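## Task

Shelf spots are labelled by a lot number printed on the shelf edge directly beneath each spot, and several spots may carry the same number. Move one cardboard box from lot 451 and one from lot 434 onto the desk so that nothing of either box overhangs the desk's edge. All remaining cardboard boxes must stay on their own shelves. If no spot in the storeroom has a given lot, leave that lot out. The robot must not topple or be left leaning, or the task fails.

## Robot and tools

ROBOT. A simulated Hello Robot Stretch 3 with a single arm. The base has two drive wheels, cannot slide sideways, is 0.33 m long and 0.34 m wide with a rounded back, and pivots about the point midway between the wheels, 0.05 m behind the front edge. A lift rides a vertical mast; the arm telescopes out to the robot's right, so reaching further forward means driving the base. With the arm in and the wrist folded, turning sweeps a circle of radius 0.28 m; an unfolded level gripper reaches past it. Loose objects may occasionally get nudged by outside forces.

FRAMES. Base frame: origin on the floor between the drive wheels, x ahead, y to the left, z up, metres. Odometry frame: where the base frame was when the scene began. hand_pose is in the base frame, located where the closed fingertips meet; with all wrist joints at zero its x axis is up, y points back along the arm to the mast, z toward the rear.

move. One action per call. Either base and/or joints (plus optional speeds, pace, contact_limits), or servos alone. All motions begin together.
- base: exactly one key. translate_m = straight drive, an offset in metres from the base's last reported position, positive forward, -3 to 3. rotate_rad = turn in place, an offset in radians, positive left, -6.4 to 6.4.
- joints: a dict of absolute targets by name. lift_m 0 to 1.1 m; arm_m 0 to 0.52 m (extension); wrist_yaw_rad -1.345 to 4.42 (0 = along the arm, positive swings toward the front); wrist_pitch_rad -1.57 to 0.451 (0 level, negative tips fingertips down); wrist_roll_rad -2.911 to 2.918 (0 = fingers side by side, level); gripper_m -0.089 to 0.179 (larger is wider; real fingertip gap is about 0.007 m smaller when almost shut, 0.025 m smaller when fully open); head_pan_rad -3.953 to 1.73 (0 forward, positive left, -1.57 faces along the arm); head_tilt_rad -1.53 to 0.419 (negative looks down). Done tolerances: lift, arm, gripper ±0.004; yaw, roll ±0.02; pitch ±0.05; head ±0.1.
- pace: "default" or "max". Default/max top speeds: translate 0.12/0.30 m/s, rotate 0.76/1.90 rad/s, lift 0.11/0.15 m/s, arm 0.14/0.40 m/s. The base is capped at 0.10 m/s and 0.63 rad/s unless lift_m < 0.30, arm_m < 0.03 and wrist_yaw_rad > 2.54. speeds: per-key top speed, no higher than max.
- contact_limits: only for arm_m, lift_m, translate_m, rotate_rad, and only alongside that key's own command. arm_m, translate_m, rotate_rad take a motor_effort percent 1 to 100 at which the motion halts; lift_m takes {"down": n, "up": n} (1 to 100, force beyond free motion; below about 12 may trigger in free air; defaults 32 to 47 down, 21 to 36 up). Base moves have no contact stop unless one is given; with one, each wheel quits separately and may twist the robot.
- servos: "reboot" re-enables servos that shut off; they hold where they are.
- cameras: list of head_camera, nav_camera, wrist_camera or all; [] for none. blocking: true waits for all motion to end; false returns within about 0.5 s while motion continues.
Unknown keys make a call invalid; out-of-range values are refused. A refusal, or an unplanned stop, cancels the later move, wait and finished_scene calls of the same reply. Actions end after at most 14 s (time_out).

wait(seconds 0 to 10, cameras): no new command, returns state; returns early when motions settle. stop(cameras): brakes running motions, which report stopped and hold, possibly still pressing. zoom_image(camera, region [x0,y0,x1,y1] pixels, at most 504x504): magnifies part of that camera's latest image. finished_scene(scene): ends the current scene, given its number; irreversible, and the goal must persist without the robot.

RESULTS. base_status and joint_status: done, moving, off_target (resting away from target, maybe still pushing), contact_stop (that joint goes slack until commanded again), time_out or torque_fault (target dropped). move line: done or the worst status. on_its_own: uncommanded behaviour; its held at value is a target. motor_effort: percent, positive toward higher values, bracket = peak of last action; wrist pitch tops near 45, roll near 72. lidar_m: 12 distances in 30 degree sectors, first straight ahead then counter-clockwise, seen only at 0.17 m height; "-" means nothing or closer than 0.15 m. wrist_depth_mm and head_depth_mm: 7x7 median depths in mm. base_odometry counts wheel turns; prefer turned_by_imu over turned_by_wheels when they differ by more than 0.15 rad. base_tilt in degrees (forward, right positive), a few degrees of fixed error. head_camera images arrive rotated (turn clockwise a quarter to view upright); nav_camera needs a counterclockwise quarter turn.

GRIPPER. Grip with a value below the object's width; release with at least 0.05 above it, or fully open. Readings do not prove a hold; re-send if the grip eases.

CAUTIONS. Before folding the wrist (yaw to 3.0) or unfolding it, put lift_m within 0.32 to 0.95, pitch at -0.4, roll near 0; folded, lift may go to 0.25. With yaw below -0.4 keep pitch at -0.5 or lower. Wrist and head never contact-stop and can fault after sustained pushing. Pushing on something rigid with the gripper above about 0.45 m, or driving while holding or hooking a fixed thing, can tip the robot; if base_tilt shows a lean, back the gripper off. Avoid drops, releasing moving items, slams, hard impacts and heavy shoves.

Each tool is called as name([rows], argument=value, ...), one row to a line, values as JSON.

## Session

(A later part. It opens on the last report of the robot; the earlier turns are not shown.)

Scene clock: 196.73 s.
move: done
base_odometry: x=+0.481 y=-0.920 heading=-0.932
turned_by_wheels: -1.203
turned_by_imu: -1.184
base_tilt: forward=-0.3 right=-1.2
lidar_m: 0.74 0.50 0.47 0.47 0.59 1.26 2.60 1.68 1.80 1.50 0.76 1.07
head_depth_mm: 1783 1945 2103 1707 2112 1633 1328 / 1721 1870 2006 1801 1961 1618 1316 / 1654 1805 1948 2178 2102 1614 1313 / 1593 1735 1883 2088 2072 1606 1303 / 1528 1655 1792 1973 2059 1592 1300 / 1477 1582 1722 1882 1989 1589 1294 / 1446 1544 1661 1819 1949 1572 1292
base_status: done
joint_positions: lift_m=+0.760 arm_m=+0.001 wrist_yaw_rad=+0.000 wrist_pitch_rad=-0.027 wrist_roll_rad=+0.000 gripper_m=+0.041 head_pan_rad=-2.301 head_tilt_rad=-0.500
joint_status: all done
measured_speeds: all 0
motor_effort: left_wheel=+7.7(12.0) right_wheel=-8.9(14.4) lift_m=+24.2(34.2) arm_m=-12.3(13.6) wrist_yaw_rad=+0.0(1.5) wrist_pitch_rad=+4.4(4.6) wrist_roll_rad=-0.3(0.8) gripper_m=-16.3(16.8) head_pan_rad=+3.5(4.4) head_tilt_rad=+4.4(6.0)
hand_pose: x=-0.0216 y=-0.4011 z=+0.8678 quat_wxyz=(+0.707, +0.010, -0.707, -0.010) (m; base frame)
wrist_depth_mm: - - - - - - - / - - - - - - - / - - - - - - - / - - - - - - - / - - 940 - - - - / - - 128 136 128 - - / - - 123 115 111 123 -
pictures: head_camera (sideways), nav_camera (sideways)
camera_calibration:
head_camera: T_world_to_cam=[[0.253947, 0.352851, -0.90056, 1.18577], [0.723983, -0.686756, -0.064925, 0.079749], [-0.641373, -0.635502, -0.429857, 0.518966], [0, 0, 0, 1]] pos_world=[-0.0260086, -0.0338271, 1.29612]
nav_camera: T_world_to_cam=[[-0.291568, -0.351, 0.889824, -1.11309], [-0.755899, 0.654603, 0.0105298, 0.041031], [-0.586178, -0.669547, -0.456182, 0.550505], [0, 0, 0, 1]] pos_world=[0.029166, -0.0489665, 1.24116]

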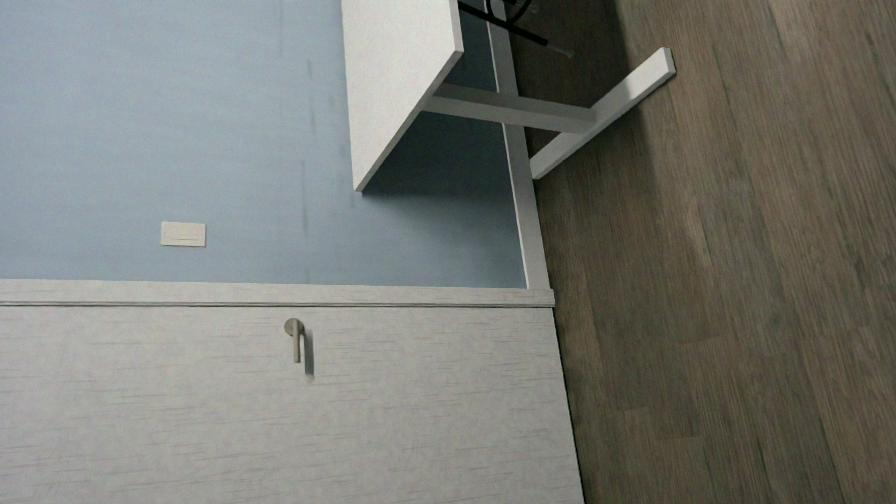

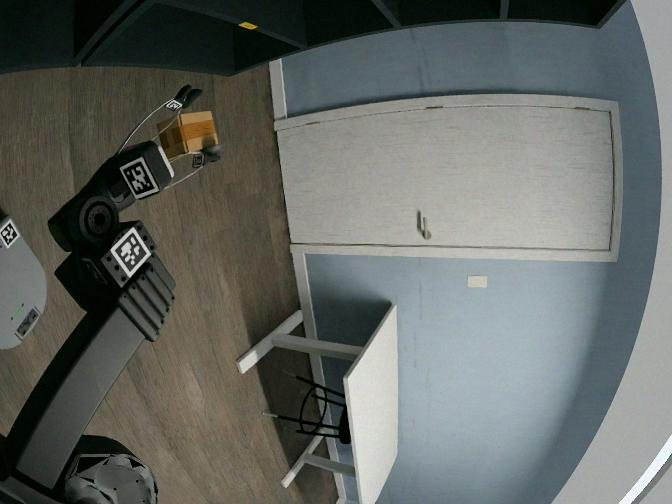

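move(base={"translate_m":-1.217}, pace="max", cameras=[])

move(base={"rotate_rad":-0.368}, joints={"head_pan_rad":-1.57,"head_tilt_rad":-0.5}, pace="max")

Scene clock: 220.50 s.
move: done
base_odometry: x=-0.244 y=+0.057 heading=-0.932
turned_by_wheels: +0.000
turned_by_imu: -0.001
base_tilt: forward=-0.5 right=-1.1
lidar_m: 1.52 1.02 0.94 0.95 1.20 2.55 2.19 0.76 0.90 0.91 1.69 1.72
head_depth_mm: 1309 1434 1583 1376 954 1627 1330 / 1262 1372 1516 1363 949 1519 1322 / 1216 1323 1445 1348 935 1503 1309 / 1178 1271 1398 1334 936 1083 1273 / 1141 1230 1335 1317 930 791 1303 / 1102 1189 1289 1299 923 759 1294 / 1069 1149 1241 1287 915 732 1224
base_status: done
joint_positions: lift_m=+0.760 arm_m=+0.001 wrist_yaw_rad=+0.000 wrist_pitch_rad=-0.027 wrist_roll_rad=+0.000 gripper_m=+0.041 head_pan_rad=-2.300 head_tilt_rad=-0.500
joint_status: not commanded
measured_speeds: all 0
motor_effort: left_wheel=-0.9(10.9) right_wheel=-11.7(15.1) lift_m=+30.5(30.9) arm_m=-11.9(13.9) wrist_yaw_rad=-0.5(1.8) wrist_pitch_rad=+4.4(4.6) wrist_roll_rad=-0.2(0.5) gripper_m=-16.1(17.1) head_pan_rad=+2.9(4.2) head_tilt_rad=+3.7(4.6)
hand_pose: x=-0.0216 y=-0.4011 z=+0.8678 quat_wxyz=(+0.707, +0.010, -0.707, -0.010) (m; base frame)
wrist_depth_mm: - - - - - - - / - - - - - - - / - - - - - - - / - - - - - - - / - - - - 156 - - / - - 128 136 128 - - / - - 123 115 110 111 -
pictures: none
No camera images: "cameras" was empty.

Scene clock: 222.17 s.
move: done
base_odometry: x=-0.244 y=+0.057 heading=-1.299
turned_by_wheels: -0.368
turned_by_imu: -0.362
base_tilt: forward=-0.5 right=-1.2
lidar_m: 1.72 1.28 0.96 0.94 0.99 1.40 2.55 1.41 0.77 0.90 1.41 1.94
head_depth_mm: 1100 1187 1289 1359 955 783 1286 / 1106 1187 1294 1366 946 780 1287 / 1109 1200 1300 1353 938 723 1246 / 1109 1204 1301 1338 932 742 468 / 1124 1202 1315 1318 928 766 1267 / 1123 1212 1319 1439 921 786 1292 / 1124 1220 1322 1434 1578 1482 1286
base_status: done
joint_positions: lift_m=+0.760 arm_m=+0.001 wrist_yaw_rad=+0.000 wrist_pitch_rad=-0.027 wrist_roll_rad=+0.000 gripper_m=+0.041 head_pan_rad=-1.562 head_tilt_rad=-0.500
joint_status: all done
measured_speeds: translate_m=+0.000 rotate_rad=+0.000 lift_m=+0.000 arm_m=+0.000 wrist_yaw_rad=+0.000 wrist_pitch_rad=+0.000 wrist_roll_rad=+0.000 head_pan_rad=-0.024 head_tilt_rad=+0.000
motor_effort: left_wheel=+7.5(11.9) right_wheel=-9.8(13.7) lift_m=+31.2(31.8) arm_m=-12.8(13.1) wrist_yaw_rad=-0.5(2.2) wrist_pitch_rad=+4.5(4.6) wrist_roll_rad=-0.1(0.3) gripper_m=-16.5(16.8) head_pan_rad=-3.1(5.3) head_tilt_rad=+2.8(6.4)
hand_pose: x=-0.0216 y=-0.4011 z=+0.8678 quat_wxyz=(+0.707, +0.010, -0.707, -0.010) (m; base frame)
wrist_depth_mm: - - - - - - - / - - - - - - - / - - - - - - - / - - - - - - - / - - 152 - 154 - - / - 417 128 136 128 - - / - - 123 115 111 111 -
pictures: head_camera (sideways), nav_camera (sideways), wrist_camera
camera_calibration:
head_camera: T_world_to_cam=[[-0.0502086, 0.431838, -0.900552, 1.18763], [0.997704, -0.0193512, -0.0649045, 0.0779815], [-0.045455, -0.901743, -0.429875, 0.515341], [0, 0, 0, 1]] pos_world=[0.00525149, -0.0466492, 1.29612]
nav_camera: T_world_to_cam=[[0.0211836, -0.455816, 0.889822, -1.11499], [-0.999609, -0.0259209, 0.0105191, 0.0425904], [0.0182701, -0.889696, -0.456187, 0.546837], [0, 0, 0, 1]] pos_world=[0.0562025, -0.0206086, 1.24116]
wrist_camera: T_world_to_cam=[[-0.999004, -0.0434669, -0.0100326, -0.0236765], [-0.0000781014, 0.226602, -0.973987, 0.968649], [0.0446096, -0.973017, -0.22638, -0.0266891], [0, 0, 0, 1]] pos_world=[-0.0223867, -0.246496, 0.937173]

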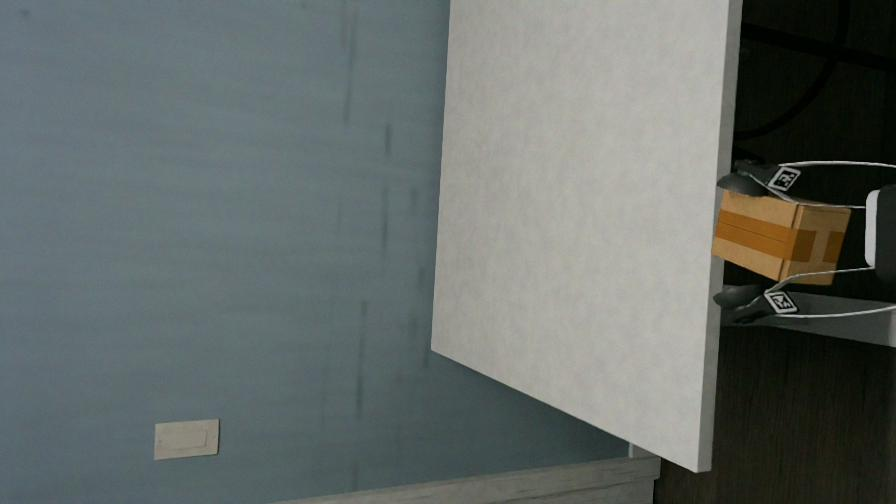

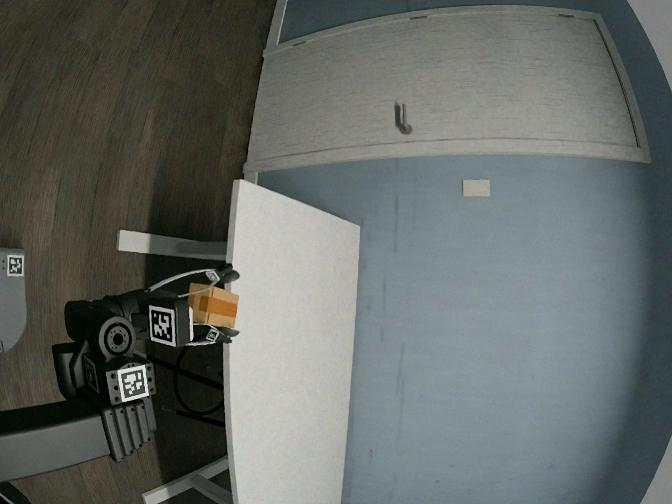

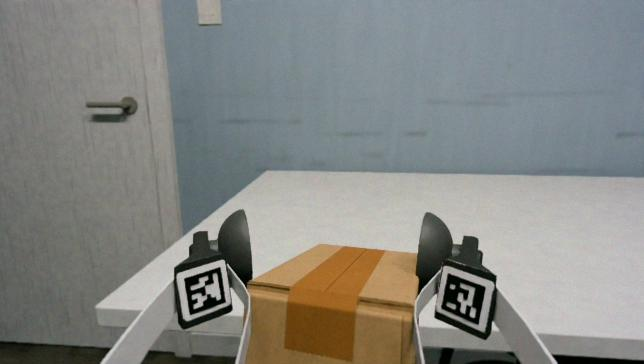

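move(joints={"arm_m":0.37}, pace="max", cameras=[])

move(joints={"lift_m":0.70}, cameras=[])

move(joints={"lift_m":0.63}, speeds={"lift_m":0.03}, contact_limits={"lift_m":{"down":13}})

Scene clock: 232.30 s.
move: done
base_odometry: x=-0.244 y=+0.057 heading=-1.299
turned_by_wheels: +0.000
turned_by_imu: +0.000
base_tilt: forward=-0.3 right=-1.2
lidar_m: 1.73 1.28 0.97 0.94 0.99 1.40 2.54 1.41 0.77 0.90 1.41 1.94
head_depth_mm: 1097 1194 1293 1356 955 781 1012 / 1100 1192 1300 1363 907 406 346 / 1108 1195 1297 1352 552 725 1309 / 1108 1201 1294 1336 590 742 1302 / 1104 1207 1313 1316 922 787 1266 / 1118 1202 1314 1427 920 785 1292 / 1125 1211 1322 1443 1597 1477 1283
base_status: not commanded
joint_positions: lift_m=+0.760 arm_m=+0.370 wrist_yaw_rad=+0.000 wrist_pitch_rad=-0.027 wrist_roll_rad=+0.000 gripper_m=+0.041 head_pan_rad=-1.570 head_tilt_rad=-0.500
joint_status: all done
measured_speeds: all 0
motor_effort: left_wheel=+7.3(7.9) right_wheel=-9.9(10.2) lift_m=+27.4(32.1) arm_m=+12.2(15.3) wrist_yaw_rad=-0.9(1.9) wrist_pitch_rad=+4.4(4.5) wrist_roll_rad=-0.2(0.5) gripper_m=-16.2(16.7) head_pan_rad=-2.5(3.6) head_tilt_rad=+3.1(3.9)
hand_pose: x=-0.0216 y=-0.7705 z=+0.8678 quat_wxyz=(+0.707, +0.010, -0.707, -0.010) (m; base frame)
wrist_depth_mm: 713 - - - - - - / 728 - - - - - - / 764 - - - - - - / 781 - - - - - - / 804 - 150 - 155 - - / - - 128 136 128 - - / - - 123 115 110 111 -
pictures: none
No camera images: "cameras" was empty.

Scene clock: 233.67 s.
move: done
base_odometry: x=-0.244 y=+0.057 heading=-1.299
turned_by_wheels: +0.000
turned_by_imu: +0.000
base_tilt: forward=-0.4 right=-1.2
lidar_m: 1.73 1.29 0.97 0.94 0.99 1.40 2.54 1.41 0.76 0.90 1.41 1.95
head_depth_mm: 1105 1187 1290 1363 955 785 1295 / 1108 1192 1300 1358 947 712 389 / 1109 1199 1296 1349 940 573 1272 / 1108 1202 1299 1333 674 718 1302 / 1112 1210 1310 1316 923 788 1259 / 1121 1207 1318 1424 919 785 1290 / 1124 1212 1332 1452 1582 1480 1286
base_status: not commanded
joint_positions: lift_m=+0.700 arm_m=+0.370 wrist_yaw_rad=+0.000 wrist_pitch_rad=-0.027 wrist_roll_rad=+0.000 gripper_m=+0.041 head_pan_rad=-1.570 head_tilt_rad=-0.500
joint_status: all done
measured_speeds: all 0
motor_effort: left_wheel=+7.1(8.0) right_wheel=-8.4(9.8) lift_m=+25.7(27.8) arm_m=+6.8(11.8) wrist_yaw_rad=-0.2(1.2) wrist_pitch_rad=+4.5(4.5) wrist_roll_rad=-0.3(0.4) gripper_m=-16.8(16.8) head_pan_rad=-2.1(2.9) head_tilt_rad=+3.1(3.9)
hand_pose: x=-0.0216 y=-0.7705 z=+0.8078 quat_wxyz=(+0.707, +0.010, -0.707, -0.010) (m; base frame)
wrist_depth_mm: 705 - - - - - - / 731 - - - - - - / 757 - - - - - - / 783 - - - - - - / 802 - 149 - 154 - - / - - 128 136 128 - - / - - 123 115 110 111 -
pictures: none
No camera images: "cameras" was empty.

Scene clock: 236.27 s.
move: contact_stop
base_odometry: x=-0.244 y=+0.057 heading=-1.300
turned_by_wheels: +0.000
turned_by_imu: +0.000
base_tilt: forward=-0.3 right=-1.2
lidar_m: 1.73 1.28 0.97 0.94 0.99 1.39 2.54 1.41 0.77 0.90 1.41 1.94
head_depth_mm: 1102 1181 1291 1365 957 784 1289 / 1109 1186 1298 1362 951 753 454 / 1104 1195 1301 1353 937 592 1279 / 1111 1199 1307 1338 861 625 1298 / 1119 1205 1317 1319 926 791 1263 / 1119 1208 1320 1426 920 787 1295 / 1117 1213 1318 1457 1592 1480 1293
base_status: not commanded
joint_positions: lift_m=+0.650 arm_m=+0.370 wrist_yaw_rad=+0.000 wrist_pitch_rad=+0.009 wrist_roll_rad=+0.000 gripper_m=+0.040 head_pan_rad=-1.570 head_tilt_rad=-0.500
joint_status: lift_m contact_stop (moved -0.050 of -0.070)
measured_speeds: translate_m=+0.000 rotate_rad=+0.000 lift_m=+0.001 arm_m=+0.000 wrist_yaw_rad=+0.000 wrist_pitch_rad=+0.000 wrist_roll_rad=+0.000 head_pan_rad=+0.000 head_tilt_rad=+0.000
on_its_own: lift_m is slack since a contact_stop (your +0.630 is given up)
motor_effort: left_wheel=+2.4(7.7) right_wheel=-5.7(9.6) lift_m=+25.7(26.7) arm_m=-2.2(7.7) wrist_yaw_rad=-0.6(1.8) wrist_pitch_rad=-2.1(6.3) wrist_roll_rad=+0.2(0.8) gripper_m=-8.8(16.7) head_pan_rad=-1.6(2.8) head_tilt_rad=+3.4(3.8)
contact_limits: lift_m down 13 (down: maximum 72; up: maximum 65)
hand_pose: x=-0.0215 y=-0.7714 z=+0.7672 quat_wxyz=(+0.708, -0.003, -0.707, +0.003) (m; base frame)
wrist_depth_mm: 699 - - - - - - / 732 - - - - - - / 756 - - - - - - / 782 - - - - - - / - - 151 163 149 - - / - - 129 135 129 - - / - 101 143 137 130 106 -
pictures: head_camera (sideways), nav_camera (sideways), wrist_camera
camera_calibration:
head_camera: T_world_to_cam=[[-0.0464468, 0.43225, -0.900557, 1.18762], [0.997497, -0.0280528, -0.0649113, 0.0779954], [-0.0533211, -0.901317, -0.429865, 0.515364], [0, 0, 0, 1]] pos_world=[0.00484055, -0.0466532, 1.29612]
nav_camera: T_world_to_cam=[[0.0172159, -0.455987, 0.88982, -1.11499], [-0.999797, -0.0171938, 0.0105327, 0.0426103], [0.0104966, -0.889821, -0.45619, 0.546849], [0, 0, 0, 1]] pos_world=[0.0560571, -0.0210892, 1.24116]
wrist_camera: T_world_to_cam=[[-0.999004, -0.0439428, -0.00770151, -0.0428652], [-0.000875002, 0.191898, -0.981415, 0.933479], [0.044604, -0.980431, -0.191745, -0.442101], [0, 0, 0, 1]] pos_world=[-0.0222862, -0.614465, 0.831029]

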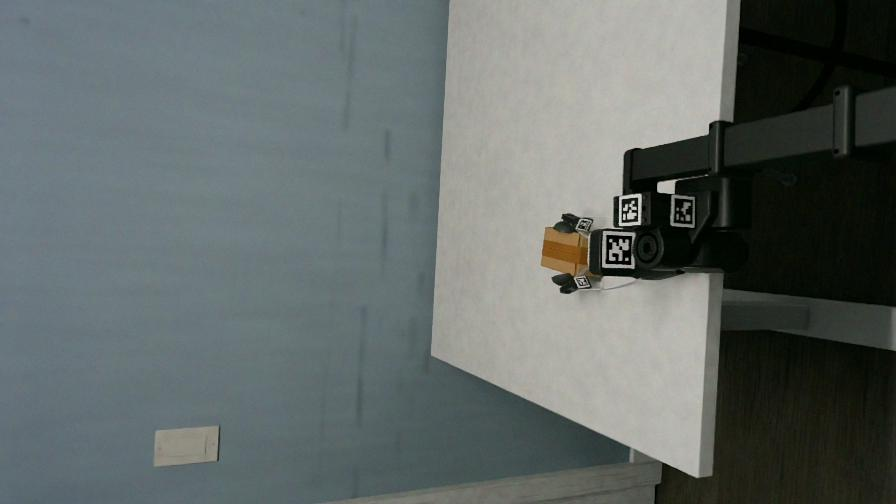

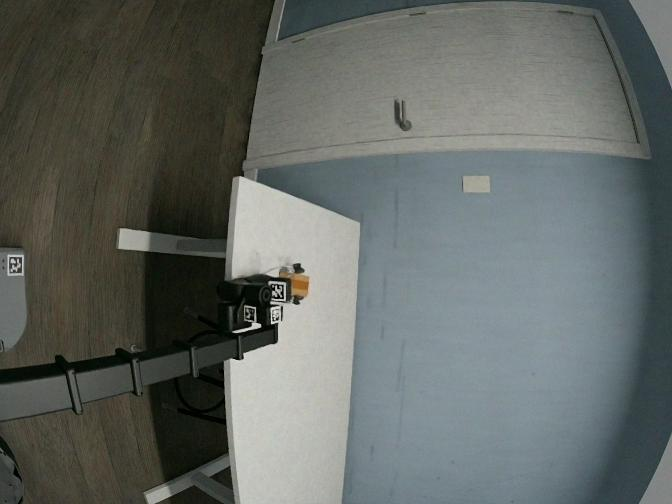

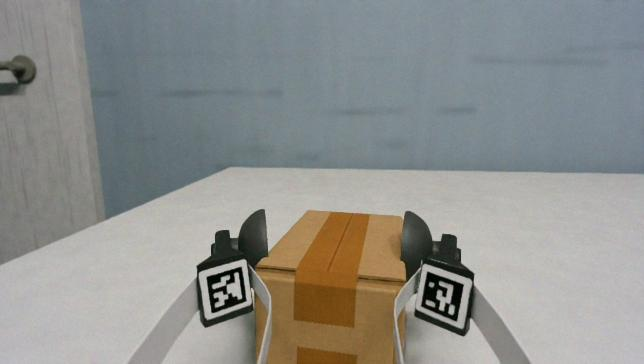

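move(joints={"lift_m":0.652,"gripper_m":0.179}, cameras=["wrist_camera"])

move(joints={"arm_m":0.15,"head_pan_rad":-0.1,"head_tilt_rad":-0.3})

Scene clock: 244.73 s.
move: done
base_odometry: x=-0.244 y=+0.057 heading=-1.300
turned_by_wheels: +0.000
turned_by_imu: +0.000
base_tilt: forward=-0.3 right=-1.2
lidar_m: 1.73 1.29 0.97 0.94 0.99 1.39 2.54 1.41 0.76 0.90 1.41 1.94
head_depth_mm: 1100 1188 1294 1360 957 787 1293 / 1107 1185 1296 1359 949 755 452 / 1106 1195 1311 1348 938 591 1279 / 1107 1197 1301 1328 888 624 1302 / 1112 1207 1307 1318 925 789 1271 / 1120 1212 1317 1437 922 786 1296 / 1120 1213 1318 1449 1588 1486 1291
base_status: not commanded
joint_positions: lift_m=+0.652 arm_m=+0.370 wrist_yaw_rad=+0.000 wrist_pitch_rad=-0.004 wrist_roll_rad=+0.000 gripper_m=+0.179 head_pan_rad=-1.570 head_tilt_rad=-0.500
joint_status: all done
measured_speeds: all 0
motor_effort: left_wheel=+2.6(3.2) right_wheel=-5.3(6.3) lift_m=+21.4(30.2) arm_m=+0.8(12.8) wrist_yaw_rad=-0.8(1.8) wrist_pitch_rad=+0.2(2.1) wrist_roll_rad=+0.1(0.3) gripper_m=+0.7(83.3) head_pan_rad=-0.3(1.4) head_tilt_rad=+2.5(3.6)
hand_pose: x=-0.0215 y=-0.7711 z=+0.7656 quat_wxyz=(+0.708, +0.002, -0.707, -0.002) (m; base frame)
wrist_depth_mm: 699 - - - - - - / 731 - - - - - - / 760 - - - - - - / 773 - - - - - - / - 142 - 170 171 - - / - 126 138 135 129 - - / - - - 137 131 - 105
pictures: wrist_camera
camera_calibration:
wrist_camera: T_world_to_cam=[[-0.999004, -0.043843, -0.00826541, -0.0423542], [-0.000876087, 0.204501, -0.978866, 0.939617], [0.0446067, -0.977884, -0.204336, -0.430487], [0, 0, 0, 1]] pos_world=[-0.0222862, -0.614976, 0.831445]

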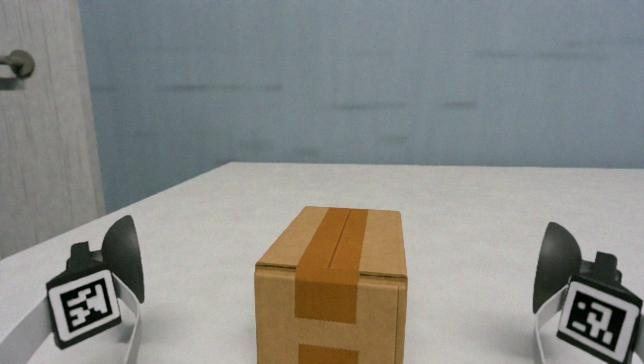

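Scene clock: 247.60 s.
move: done
base_odometry: x=-0.244 y=+0.057 heading=-1.300
turned_by_wheels: +0.000
turned_by_imu: +0.000
base_tilt: forward=-0.3 right=-1.1
lidar_m: 1.73 1.29 0.97 0.94 0.99 1.39 2.54 1.41 0.77 0.90 1.41 1.94
head_depth_mm: 1912 1990 2079 2061 2053 1965 1578 / 1896 2003 2118 2218 2349 1956 1560 / 1824 1978 2094 2214 2321 1932 1555 / 1832 1978 2049 2192 2315 1933 1544 / 1857 1940 2052 1994 1981 1897 1536 / 1828 1942 2044 2144 2262 1886 1522 / 1753 1903 2009 2135 2233 1882 1521
base_status: not commanded
joint_positions: lift_m=+0.652 arm_m=+0.150 wrist_yaw_rad=+0.000 wrist_pitch_rad=-0.015 wrist_roll_rad=+0.000 gripper_m=+0.179 head_pan_rad=-0.097 head_tilt_rad=-0.295
joint_status: all done
measured_speeds: all 0
motor_effort: left_wheel=+2.6(3.1) right_wheel=-5.6(6.7) lift_m=+30.1(31.4) arm_m=-13.1(14.9) wrist_yaw_rad=+0.2(1.7) wrist_pitch_rad=+2.4(2.4) wrist_roll_rad=+0.2(0.3) gripper_m=+0.6(1.2) head_pan_rad=-3.2(5.1) head_tilt_rad=-3.2(7.8)
hand_pose: x=-0.0215 y=-0.5508 z=+0.7627 quat_wxyz=(+0.707, +0.006, -0.707, -0.006) (m; base frame)
wrist_depth_mm: - 915 - - - - - / - 929 - - - - - / - 971 - - - - - / - - - 352 - - - / - 142 - - - - - / - 126 - - - - - / - - - - - - 105
pictures: head_camera (sideways), nav_camera (sideways), wrist_camera
camera_calibration:
head_camera: T_world_to_cam=[[-0.243513, -0.0227141, -0.969632, 1.27896], [0.137672, 0.988794, -0.0577379, 0.0739595], [0.960077, -0.147551, -0.237657, 0.259032], [0, 0, 0, 1]] pos_world=[0.0525704, -0.00585964, 1.30595]
nav_camera: T_world_to_cam=[[0.265996, -0.00880049, 0.963934, -1.21324], [-0.0828274, -0.996469, 0.0137586, 0.0328152], [0.960409, -0.0834999, -0.265786, 0.293271], [0, 0, 0, 1]] pos_world=[0.0437741, 0.0465103, 1.24698]
wrist_camera: T_world_to_cam=[[-0.999004, -0.0437445, -0.00875657, -0.0322889], [-0.000876081, 0.21548, -0.976508, 0.89603], [0.0446037, -0.975528, -0.215304, -0.205936], [0, 0, 0, 1]] pos_world=[-0.0222862, -0.395386, 0.830359]

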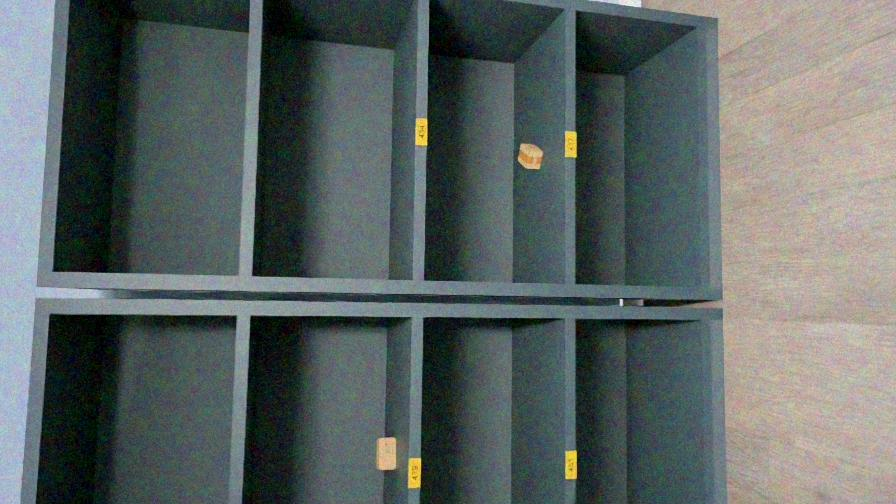

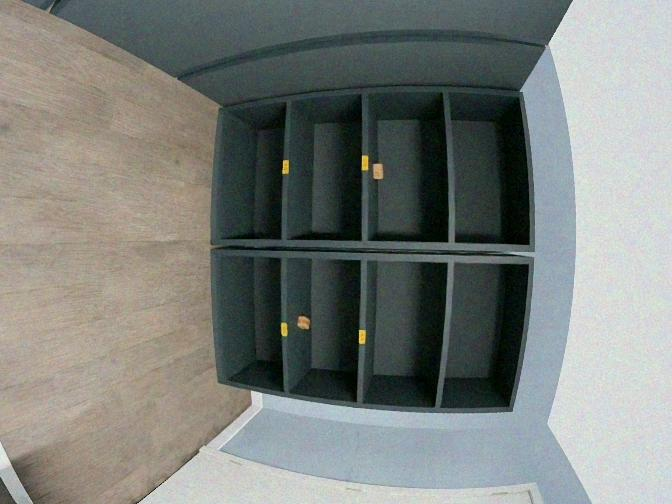

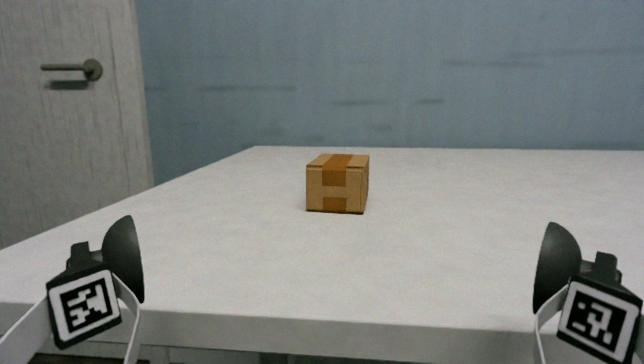

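move(joints={"head_pan_rad":1.6,"head_tilt_rad":-0.3}, pace="max", cameras=["nav_camera"])

move(joints={"head_pan_rad":-3.2}, pace="max", cameras=["nav_camera"])

Scene clock: 256.97 s.
move: done
base_odometry: x=-0.244 y=+0.057 heading=-1.300
turned_by_wheels: +0.000
turned_by_imu: +0.000
base_tilt: forward=-0.4 right=-1.2
lidar_m: 1.73 1.29 0.97 0.94 0.99 1.40 2.54 1.41 0.76 0.90 1.41 1.95
head_depth_mm: 789 827 859 908 954 1010 1072 / 793 830 870 913 960 1010 1078 / 800 835 875 921 970 1025 1084 / 804 839 883 926 975 1034 1090 / 808 846 889 929 987 1041 1105 / 814 851 895 942 989 1056 1114 / 817 860 897 946 997 1054 1123
base_status: not commanded
joint_positions: lift_m=+0.652 arm_m=+0.150 wrist_yaw_rad=+0.000 wrist_pitch_rad=-0.015 wrist_roll_rad=+0.000 gripper_m=+0.179 head_pan_rad=+1.608 head_tilt_rad=-0.300
joint_status: all done
measured_speeds: translate_m=+0.000 rotate_rad=+0.000 lift_m=+0.000 arm_m=+0.000 wrist_yaw_rad=+0.000 wrist_pitch_rad=+0.000 wrist_roll_rad=+0.000 head_pan_rad=-0.024 head_tilt_rad=+0.000
motor_effort: left_wheel=+2.9(3.2) right_wheel=-5.2(6.4) lift_m=+26.5(28.5) arm_m=-12.7(13.0) wrist_yaw_rad=-0.6(2.1) wrist_pitch_rad=+2.3(2.5) wrist_roll_rad=+0.0(0.3) gripper_m=+0.7(1.2) head_pan_rad=-3.3(4.9) head_tilt_rad=-3.1(5.0)
hand_pose: x=-0.0215 y=-0.5508 z=+0.7627 quat_wxyz=(+0.707, +0.006, -0.707, -0.006) (m; base frame)
wrist_depth_mm: - 894 - - - - - / - 927 - - - - - / - 971 - - - - - / - - - 350 - - - / - 142 - - - - - / - 126 - - - - - / - - - - - - 105
pictures: nav_camera (sideways)
camera_calibration:
nav_camera: T_world_to_cam=[[-0.0271366, 0.269667, 0.962571, -1.20961], [0.998572, 0.0516464, 0.0136826, 0.0262563], [-0.0460236, 0.961568, -0.270683, 0.305799], [0, 0, 0, 1]] pos_world=[-0.0449694, 0.0307885, 1.24675]

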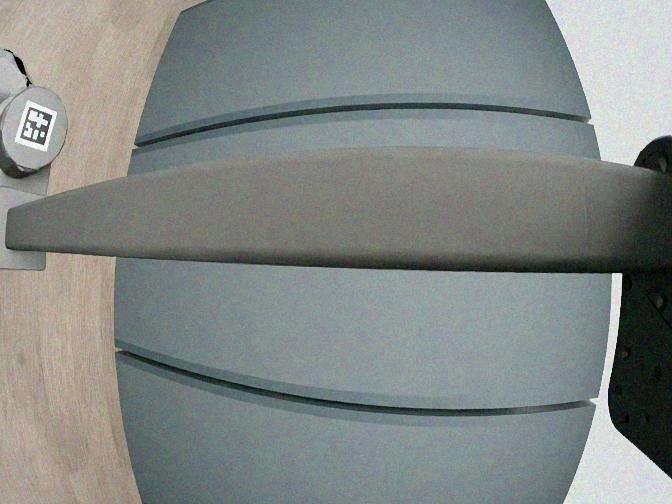

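Scene clock: 260.20 s.
move: done
base_odometry: x=-0.244 y=+0.057 heading=-1.300
turned_by_wheels: +0.000
turned_by_imu: +0.000
base_tilt: forward=-0.3 right=-1.2
lidar_m: 1.73 1.28 0.97 0.94 0.99 1.40 2.54 1.41 0.77 0.90 1.41 1.94
head_depth_mm: 2247 2356 2479 2612 2716 2042 1558 / 2212 2319 2463 2561 2683 2036 1562 / 2212 2341 2433 2524 2699 2034 1546 / 2207 2343 2443 2605 2670 1998 1528 / 2215 2311 2437 2540 2623 1997 1536 / 2182 2311 2412 2510 2655 1994 1525 / 2195 2307 2409 2505 2623 1977 1524
base_status: not commanded
joint_positions: lift_m=+0.652 arm_m=+0.150 wrist_yaw_rad=+0.000 wrist_pitch_rad=-0.015 wrist_roll_rad=+0.000 gripper_m=+0.179 head_pan_rad=-3.208 head_tilt_rad=-0.300
joint_status: all done
measured_speeds: translate_m=+0.000 rotate_rad=+0.000 lift_m=+0.000 arm_m=+0.000 wrist_yaw_rad=+0.000 wrist_pitch_rad=+0.000 wrist_roll_rad=+0.000 head_pan_rad=+0.024 head_tilt_rad=+0.000
motor_effort: left_wheel=+2.8(3.3) right_wheel=-4.9(6.5) lift_m=+25.2(27.2) arm_m=-11.6(13.2) wrist_yaw_rad=-0.2(2.1) wrist_pitch_rad=+2.4(2.5) wrist_roll_rad=+0.2(0.3) gripper_m=+0.8(1.1) head_pan_rad=+3.4(6.3) head_tilt_rad=-2.4(3.6)
hand_pose: x=-0.0215 y=-0.5508 z=+0.7627 quat_wxyz=(+0.707, +0.006, -0.707, -0.006) (m; base frame)
wrist_depth_mm: - 918 - - - - - / - 932 - - - - - / - 971 - - - - - / - - - 351 - - - / - 142 - - - - - / - 126 - - - - - / - - - - - - 105
pictures: nav_camera (sideways)
camera_calibration:
nav_camera: T_world_to_cam=[[-0.271021, 0.000973, 0.962573, -1.20813], [0.0521617, 0.998545, 0.0136772, 0.0320158], [-0.961159, 0.0539162, -0.270677, 0.311344], [0, 0, 0, 1]] pos_world=[-0.0298468, -0.0475802, 1.24675]

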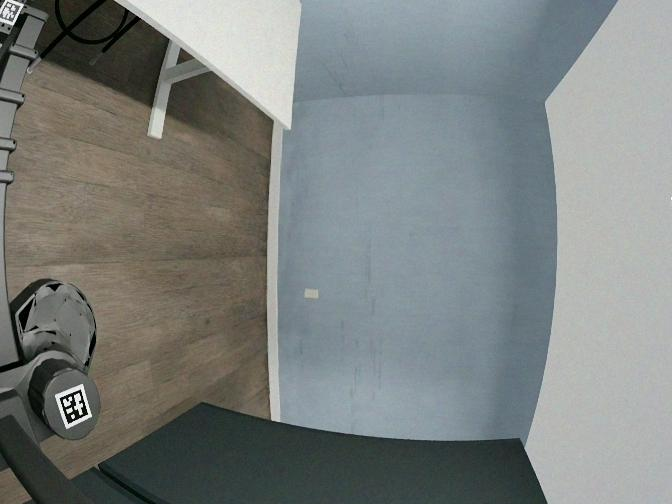

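move(joints={"arm_m":0.0,"lift_m":0.85}, pace="max", cameras=[])

move(base={"translate_m":-1.95}, joints={"head_pan_rad":1.5,"head_tilt_rad":-0.35}, speeds={"translate_m":0.3}, cameras=["nav_camera","head_camera"])

Scene clock: 282.67 s.
move: done
base_odometry: x=-0.244 y=+0.057 heading=-1.300
turned_by_wheels: +0.000
turned_by_imu: +0.000
base_tilt: forward=-0.3 right=-1.2
lidar_m: 1.72 1.29 0.97 0.94 0.99 1.39 2.55 1.41 0.76 0.90 1.41 1.94
head_depth_mm: 2238 2340 2443 2574 2678 2044 1563 / 2244 2335 2433 2574 2690 2036 1614 / 2205 2324 2438 2584 2636 2023 1606 / 2225 2336 2424 2589 2670 2019 1546 / 2205 2273 2408 2555 2631 2018 1531 / 2205 2293 2422 2500 2643 1969 1524 / 2193 2295 2420 2506 2626 1955 1518
base_status: not commanded
joint_positions: lift_m=+0.850 arm_m=+0.001 wrist_yaw_rad=+0.000 wrist_pitch_rad=-0.016 wrist_roll_rad=+0.000 gripper_m=+0.179 head_pan_rad=-3.200 head_tilt_rad=-0.300
joint_status: all done
measured_speeds: all 0
motor_effort: left_wheel=+2.4(3.1) right_wheel=-4.9(6.0) lift_m=+29.6(33.3) arm_m=-10.3(14.7) wrist_yaw_rad=+0.3(1.6) wrist_pitch_rad=+2.6(2.7) wrist_roll_rad=+0.0(0.3) gripper_m=+1.0(1.1) head_pan_rad=+2.8(3.8) head_tilt_rad=-1.4(2.3)
hand_pose: x=-0.0215 y=-0.4014 z=+0.9604 quat_wxyz=(+0.707, +0.006, -0.707, -0.006) (m; base frame)
wrist_depth_mm: - - - - - - - / - - - - - - - / - - - - - - - / - - - - - - - / - - - - - - - / 123 539 - 541 - - - / - - - - - - 105
pictures: none
No camera images: "cameras" was empty.

Scene clock: 297.67 s.
move: time_out
base_odometry: x=-0.617 y=+1.400 heading=-1.300
turned_by_wheels: +0.000
turned_by_imu: +0.000
base_tilt: forward=-0.3 right=-1.4
lidar_m: 3.09 1.36 1.03 1.00 1.59 1.20 1.17 1.22 1.32 0.87 0.88 1.22
head_depth_mm: 854 898 954 1010 1083 1161 1253 / 850 896 947 1009 1068 1151 1245 / 841 890 942 1003 1071 1147 1234 / 837 882 936 999 1067 1139 1233 / 837 881 932 991 1060 1131 1217 / 2053 2159 2267 2414 2432 1811 1412 / 2080 2195 2324 2427 2528 1850 1451
base_status: translate_m time_out (by the wheels' count: -1.3933 of -1.9500)
joint_positions: lift_m=+0.850 arm_m=+0.001 wrist_yaw_rad=+0.000 wrist_pitch_rad=-0.016 wrist_roll_rad=+0.000 gripper_m=+0.179 head_pan_rad=+1.500 head_tilt_rad=-0.350
joint_status: all done
measured_speeds: all 0
motor_effort: left_wheel=-0.4(11.3) right_wheel=-0.5(14.4) lift_m=+24.2(30.1) arm_m=+13.2(13.5) wrist_yaw_rad=+0.4(1.9) wrist_pitch_rad=+2.5(2.8) wrist_roll_rad=+0.0(0.3) gripper_m=+0.7(1.2) head_pan_rad=-3.0(7.1) head_tilt_rad=-4.1(7.4)
hand_pose: x=-0.0215 y=-0.4014 z=+0.9604 quat_wxyz=(+0.707, +0.006, -0.707, -0.006) (m; base frame)
wrist_depth_mm: - - - - - - - / - - - - - - - / - - - - - - - / - - - - - - - / - 146 - - - - - / - 126 - - - - - / - - - - - - 105
pictures: head_camera (sideways), nav_camera (sideways)
camera_calibration:
head_camera: T_world_to_cam=[[0.0254249, -0.295433, -0.955025, 1.25827], [-0.992309, 0.108313, -0.0599235, 0.0837442], [0.121145, 0.949204, -0.290407, 0.332808], [0, 0, 0, 1]] pos_world=[0.0107908, 0.0467611, 1.30335]
nav_camera: T_world_to_cam=[[0.0055211, 0.318397, 0.947941, -1.19073], [0.998359, -0.0557809, 0.0129211, 0.0272661], [0.0569911, 0.946315, -0.318183, 0.367021], [0, 0, 0, 1]] pos_world=[-0.0415642, 0.0333267, 1.24517]

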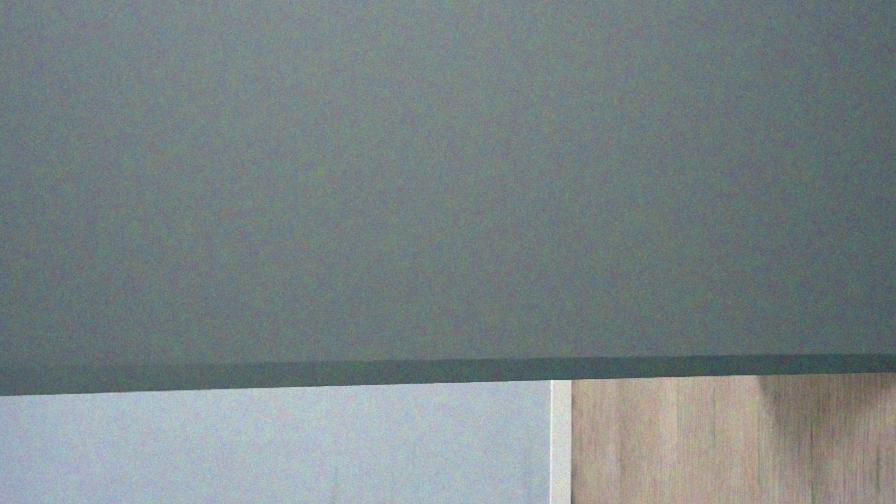

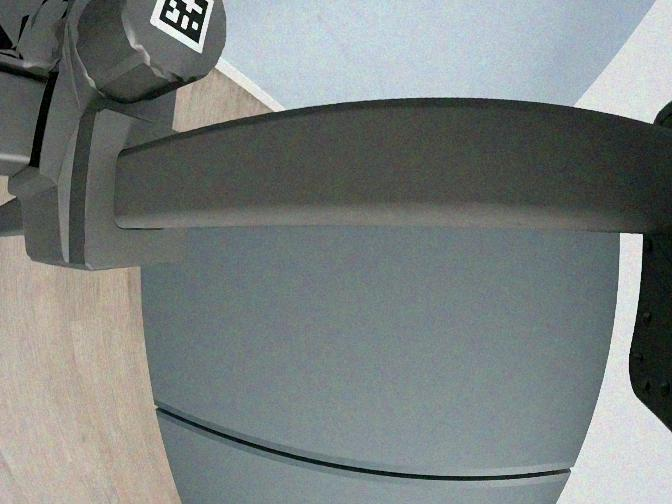

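move(base={"translate_m":-0.6}, pace="max", cameras=[])

move(base={"rotate_rad":1.5708}, joints={"head_pan_rad":-0.7,"head_tilt_rad":-0.35}, pace="max", cameras=["nav_camera"])

Scene clock: 315.43 s.
move: done
base_odometry: x=-0.778 y=+1.978 heading=-1.300
turned_by_wheels: +0.000
turned_by_imu: -0.001
base_tilt: forward=-0.3 right=-1.2
lidar_m: 3.42 1.39 1.12 1.94 0.78 0.59 0.57 0.60 0.85 1.26 1.16 1.55
head_depth_mm: 1131 1107 1098 1083 1136 1200 1297 / 2150 2247 2368 2505 1497 1476 1392 / 2136 2247 2384 2534 2635 1894 1470 / 2127 2247 2354 2518 2609 1875 1473 / 2098 2215 2337 2482 2597 1875 1457 / 2094 2212 2328 2479 2594 1850 1450 / 1899 1897 1944 1957 1985 1796 1447
base_status: done
joint_positions: lift_m=+0.850 arm_m=+0.001 wrist_yaw_rad=+0.000 wrist_pitch_rad=-0.016 wrist_roll_rad=+0.000 gripper_m=+0.179 head_pan_rad=+1.500 head_tilt_rad=-0.350
joint_status: not commanded
measured_speeds: all 0
motor_effort: left_wheel=-6.6(12.5) right_wheel=-3.9(14.4) lift_m=+25.1(25.7) arm_m=+12.8(13.5) wrist_yaw_rad=+0.4(1.8) wrist_pitch_rad=+2.6(2.7) wrist_roll_rad=+0.2(0.3) gripper_m=+0.5(1.3) head_pan_rad=-2.6(3.9) head_tilt_rad=-3.3(4.4)
hand_pose: x=-0.0215 y=-0.4014 z=+0.9604 quat_wxyz=(+0.707, +0.006, -0.707, -0.006) (m; base frame)
wrist_depth_mm: - - - - - - - / - - - - - - 907 / - - - - - - - / - - - - - - - / - - - - - - - / 122 - - - - - - / - - - - - - 105
pictures: none
No camera images: "cameras" was empty.

Scene clock: 318.87 s.
move: done
base_odometry: x=-0.778 y=+1.978 heading=+0.270
turned_by_wheels: +1.570
turned_by_imu: +1.545
base_tilt: forward=-0.2 right=-1.2
lidar_m: 2.02 0.79 0.59 0.57 0.60 0.83 1.26 1.17 1.18 3.63 1.41 1.11
head_depth_mm: 1483 1595 1757 1917 2132 1922 1479 / 1332 1427 1529 1691 1828 1874 1487 / 1206 1281 1381 1475 1616 1731 1469 / 1113 1171 1246 1339 1442 1553 1469 / 1017 1082 1144 1214 1297 1387 1428 / 953 997 1057 1115 1180 1271 1356 / 935 1006 1097 1207 1323 1473 1431
base_status: done
joint_positions: lift_m=+0.850 arm_m=+0.001 wrist_yaw_rad=+0.000 wrist_pitch_rad=-0.016 wrist_roll_rad=+0.000 gripper_m=+0.179 head_pan_rad=-0.702 head_tilt_rad=-0.350
joint_status: all done
measured_speeds: all 0
motor_effort: left_wheel=-7.7(13.8) right_wheel=+8.6(11.8) lift_m=+25.4(26.2) arm_m=+4.2(13.1) wrist_yaw_rad=+0.1(1.4) wrist_pitch_rad=+2.6(2.7) wrist_roll_rad=+0.1(0.3) gripper_m=+0.4(1.0) head_pan_rad=+3.5(5.0) head_tilt_rad=-2.8(6.4)
hand_pose: x=-0.0215 y=-0.4014 z=+0.9604 quat_wxyz=(+0.707, +0.006, -0.707, -0.006) (m; base frame)
wrist_depth_mm: - - - - - - - / - - - - - - - / - - - - - - - / - - - - - - - / - - - - - - - / 123 - - - - - - / - - - - - - 105
pictures: nav_camera (sideways)
camera_calibration:
nav_camera: T_world_to_cam=[[0.254035, -0.192337, 0.947878, -1.19216], [-0.633814, -0.773377, 0.0129358, 0.0372311], [0.730579, -0.604064, -0.31837, 0.363164], [0, 0, 0, 1]] pos_world=[0.0611278, 0.0188713, 1.24516]

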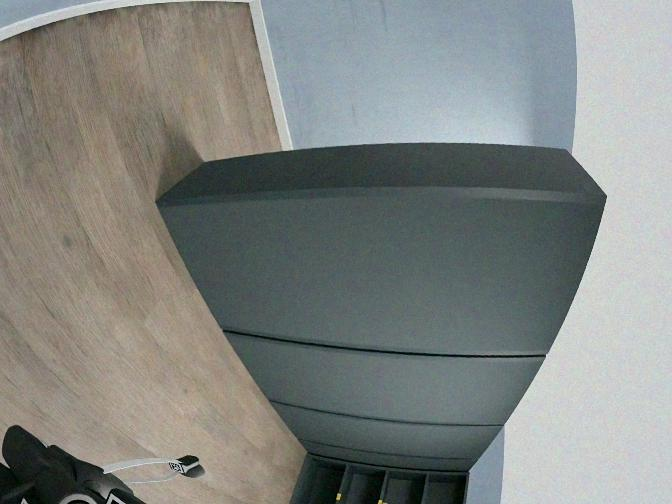

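move(base={"translate_m":1.3}, joints={"head_pan_rad":-1.5,"head_tilt_rad":-0.35}, pace="max", cameras=["nav_camera","head_camera"])

Scene clock: 340.90 s.
move: done
base_odometry: x=+0.475 y=+2.325 heading=+0.270
turned_by_wheels: +0.000
turned_by_imu: +0.000
base_tilt: forward=-0.3 right=-1.3
lidar_m: 1.19 0.74 0.55 0.54 0.56 0.78 2.35 2.28 0.50 0.48 0.50 1.23
head_depth_mm: 379 399 421 446 475 508 534 / 382 403 425 451 480 515 549 / 385 406 429 455 484 520 557 / 388 409 433 460 491 526 564 / 393 413 437 465 497 530 558 / 395 417 441 470 503 537 580 / 2346 2418 2551 2662 2534 1837 1446
base_status: done
joint_positions: lift_m=+0.850 arm_m=+0.001 wrist_yaw_rad=+0.000 wrist_pitch_rad=-0.016 wrist_roll_rad=+0.000 gripper_m=+0.179 head_pan_rad=-1.500 head_tilt_rad=-0.350
joint_status: all done
measured_speeds: all 0
motor_effort: left_wheel=-0.1(8.9) right_wheel=+9.3(13.9) lift_m=+26.8(27.6) arm_m=-10.4(13.6) wrist_yaw_rad=-0.3(2.6) wrist_pitch_rad=+2.5(2.7) wrist_roll_rad=-0.1(0.4) gripper_m=+0.2(1.2) head_pan_rad=+3.4(4.8) head_tilt_rad=+0.4(4.8)
hand_pose: x=-0.0215 y=-0.4014 z=+0.9604 quat_wxyz=(+0.707, +0.006, -0.707, -0.006) (m; base frame)
wrist_depth_mm: 235 229 226 222 218 215 210 / - 237 233 228 224 219 217 / - 245 241 236 231 227 223 / - 254 248 243 238 234 230 / - 259 257 251 247 241 236 / 123 266 267 260 255 251 241 / - 281 277 269 265 260 105
pictures: head_camera (sideways), nav_camera (sideways)
camera_calibration:
head_camera: T_world_to_cam=[[-0.0668686, 0.289094, -0.954963, 1.25877], [0.997664, 0.032764, -0.0599401, 0.0716128], [0.0139601, -0.95674, -0.290609, 0.333687], [0, 0, 0, 1]] pos_world=[0.00806853, -0.046998, 1.30335]
nav_camera: T_world_to_cam=[[0.0395019, -0.316196, 0.947871, -1.19084], [-0.996239, -0.085677, 0.0129369, 0.0393813], [0.0771202, -0.944817, -0.318391, 0.367185], [0, 0, 0, 1]] pos_world=[0.0579564, -0.0262439, 1.24516]

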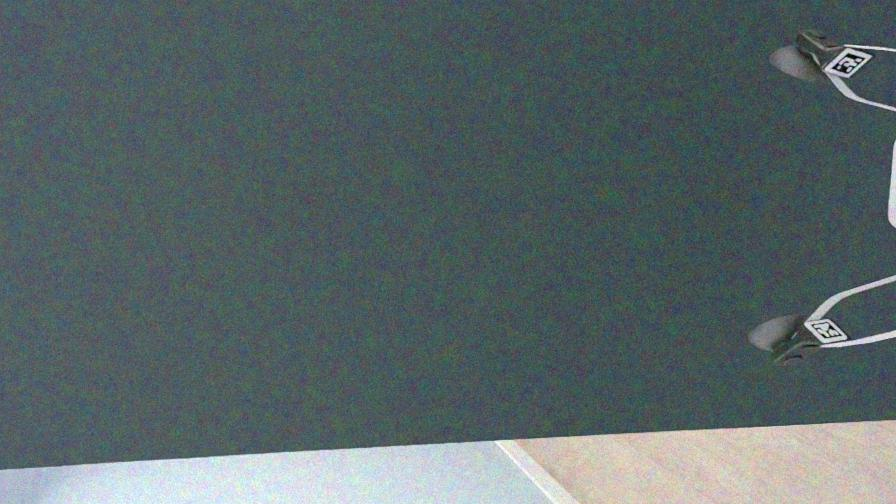

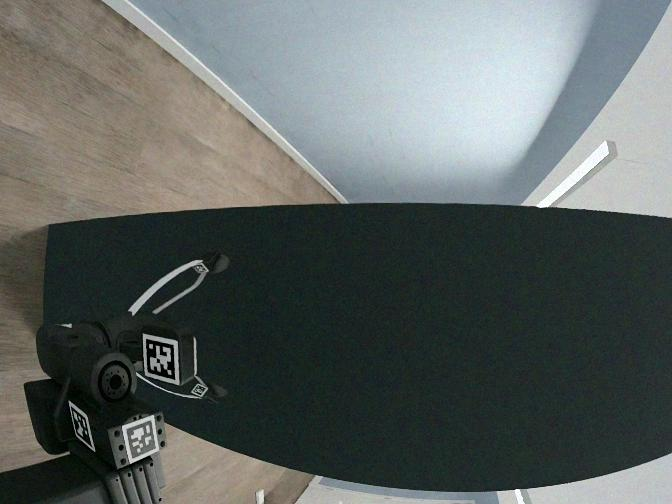

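move(base={"translate_m":0.55}, joints={"head_pan_rad":-1.9,"head_tilt_rad":-0.35}, pace="max", cameras=["nav_camera","head_camera"])

Scene clock: 355.93 s.
move: done
base_odometry: x=+1.005 y=+2.471 heading=+0.270
turned_by_wheels: +0.000
turned_by_imu: +0.000
base_tilt: forward=-0.4 right=-1.3
lidar_m: 0.65 0.68 0.54 0.52 0.55 0.76 2.28 0.69 0.61 2.30 0.90 0.67
head_depth_mm: 560 529 549 578 620 672 734 / 1301 969 1435 1037 735 1007 721 / 1256 1295 1417 1097 1485 1128 967 / 1221 1267 1367 1416 1510 1583 1380 / 1887 2060 2189 2289 2226 1801 1413 / 3499 3625 3799 3552 2594 1862 1459 / 3446 3646 3804 - 2554 1850 1452
base_status: done
joint_positions: lift_m=+0.850 arm_m=+0.001 wrist_yaw_rad=+0.000 wrist_pitch_rad=-0.016 wrist_roll_rad=+0.000 gripper_m=+0.179 head_pan_rad=-1.900 head_tilt_rad=-0.350
joint_status: all done
measured_speeds: all 0
motor_effort: left_wheel=+4.1(9.2) right_wheel=+4.8(13.6) lift_m=+27.9(28.6) arm_m=-8.7(10.7) wrist_yaw_rad=+0.4(1.8) wrist_pitch_rad=+2.6(2.7) wrist_roll_rad=-0.2(0.3) gripper_m=+0.8(1.4) head_pan_rad=+3.5(5.0) head_tilt_rad=+1.1(3.4)
hand_pose: x=-0.0215 y=-0.4014 z=+0.9604 quat_wxyz=(+0.707, +0.006, -0.707, -0.006) (m; base frame)
wrist_depth_mm: - - - - - - - / - - - - - - - / - - - - - - 650 / - - - - - - - / - - - - - - - / - - - - - - - / - - - - - - 105
pictures: head_camera (sideways), nav_camera (sideways)
camera_calibration:
head_camera: T_world_to_cam=[[0.050976, 0.292314, -0.954963, 1.25806], [0.931683, -0.358294, -0.0599405, 0.0719982], [-0.359679, -0.886667, -0.290609, 0.33595], [0, 0, 0, 1]] pos_world=[-0.0103765, -0.0440775, 1.30335]
nav_camera: T_world_to_cam=[[-0.0867293, -0.306593, 0.947881, -1.19009], [-0.950978, 0.308988, 0.0129299, 0.0391357], [-0.296848, -0.900293, -0.318362, 0.369426], [0, 0, 0, 1]] pos_world=[0.0436654, -0.0443728, 1.24516]

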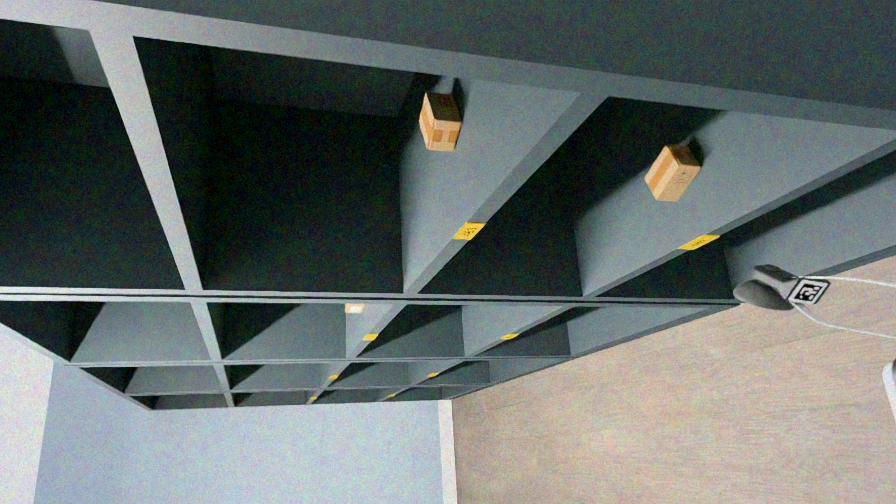

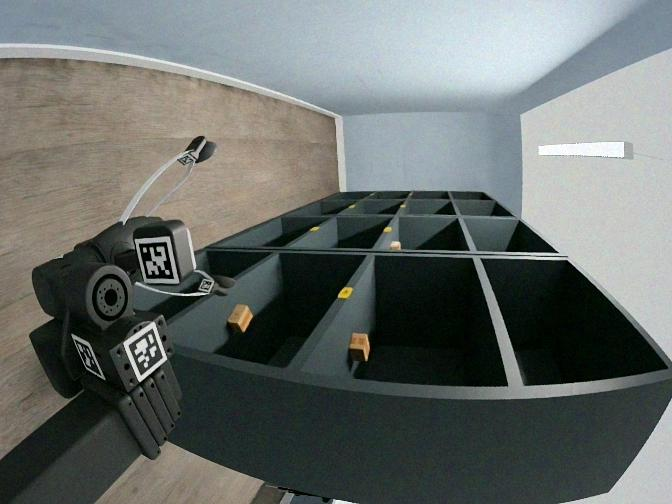

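Indeed a second aisle. Read labels.

zoom_image(camera="head_camera", region=[440, 210, 740, 260])

zoom_image(camera="head_camera", region=[300, 320, 530, 410])

Scaled by 1.680 from the camera's 896x504 image, which has a finer 1280x720 frame.

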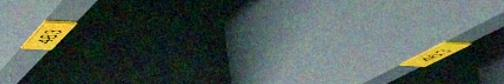

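Scaled by 2.191 from the camera's 896x504 image, which has a finer 1280x720 frame.

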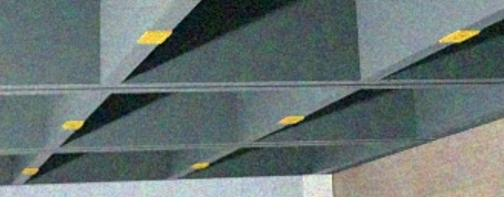

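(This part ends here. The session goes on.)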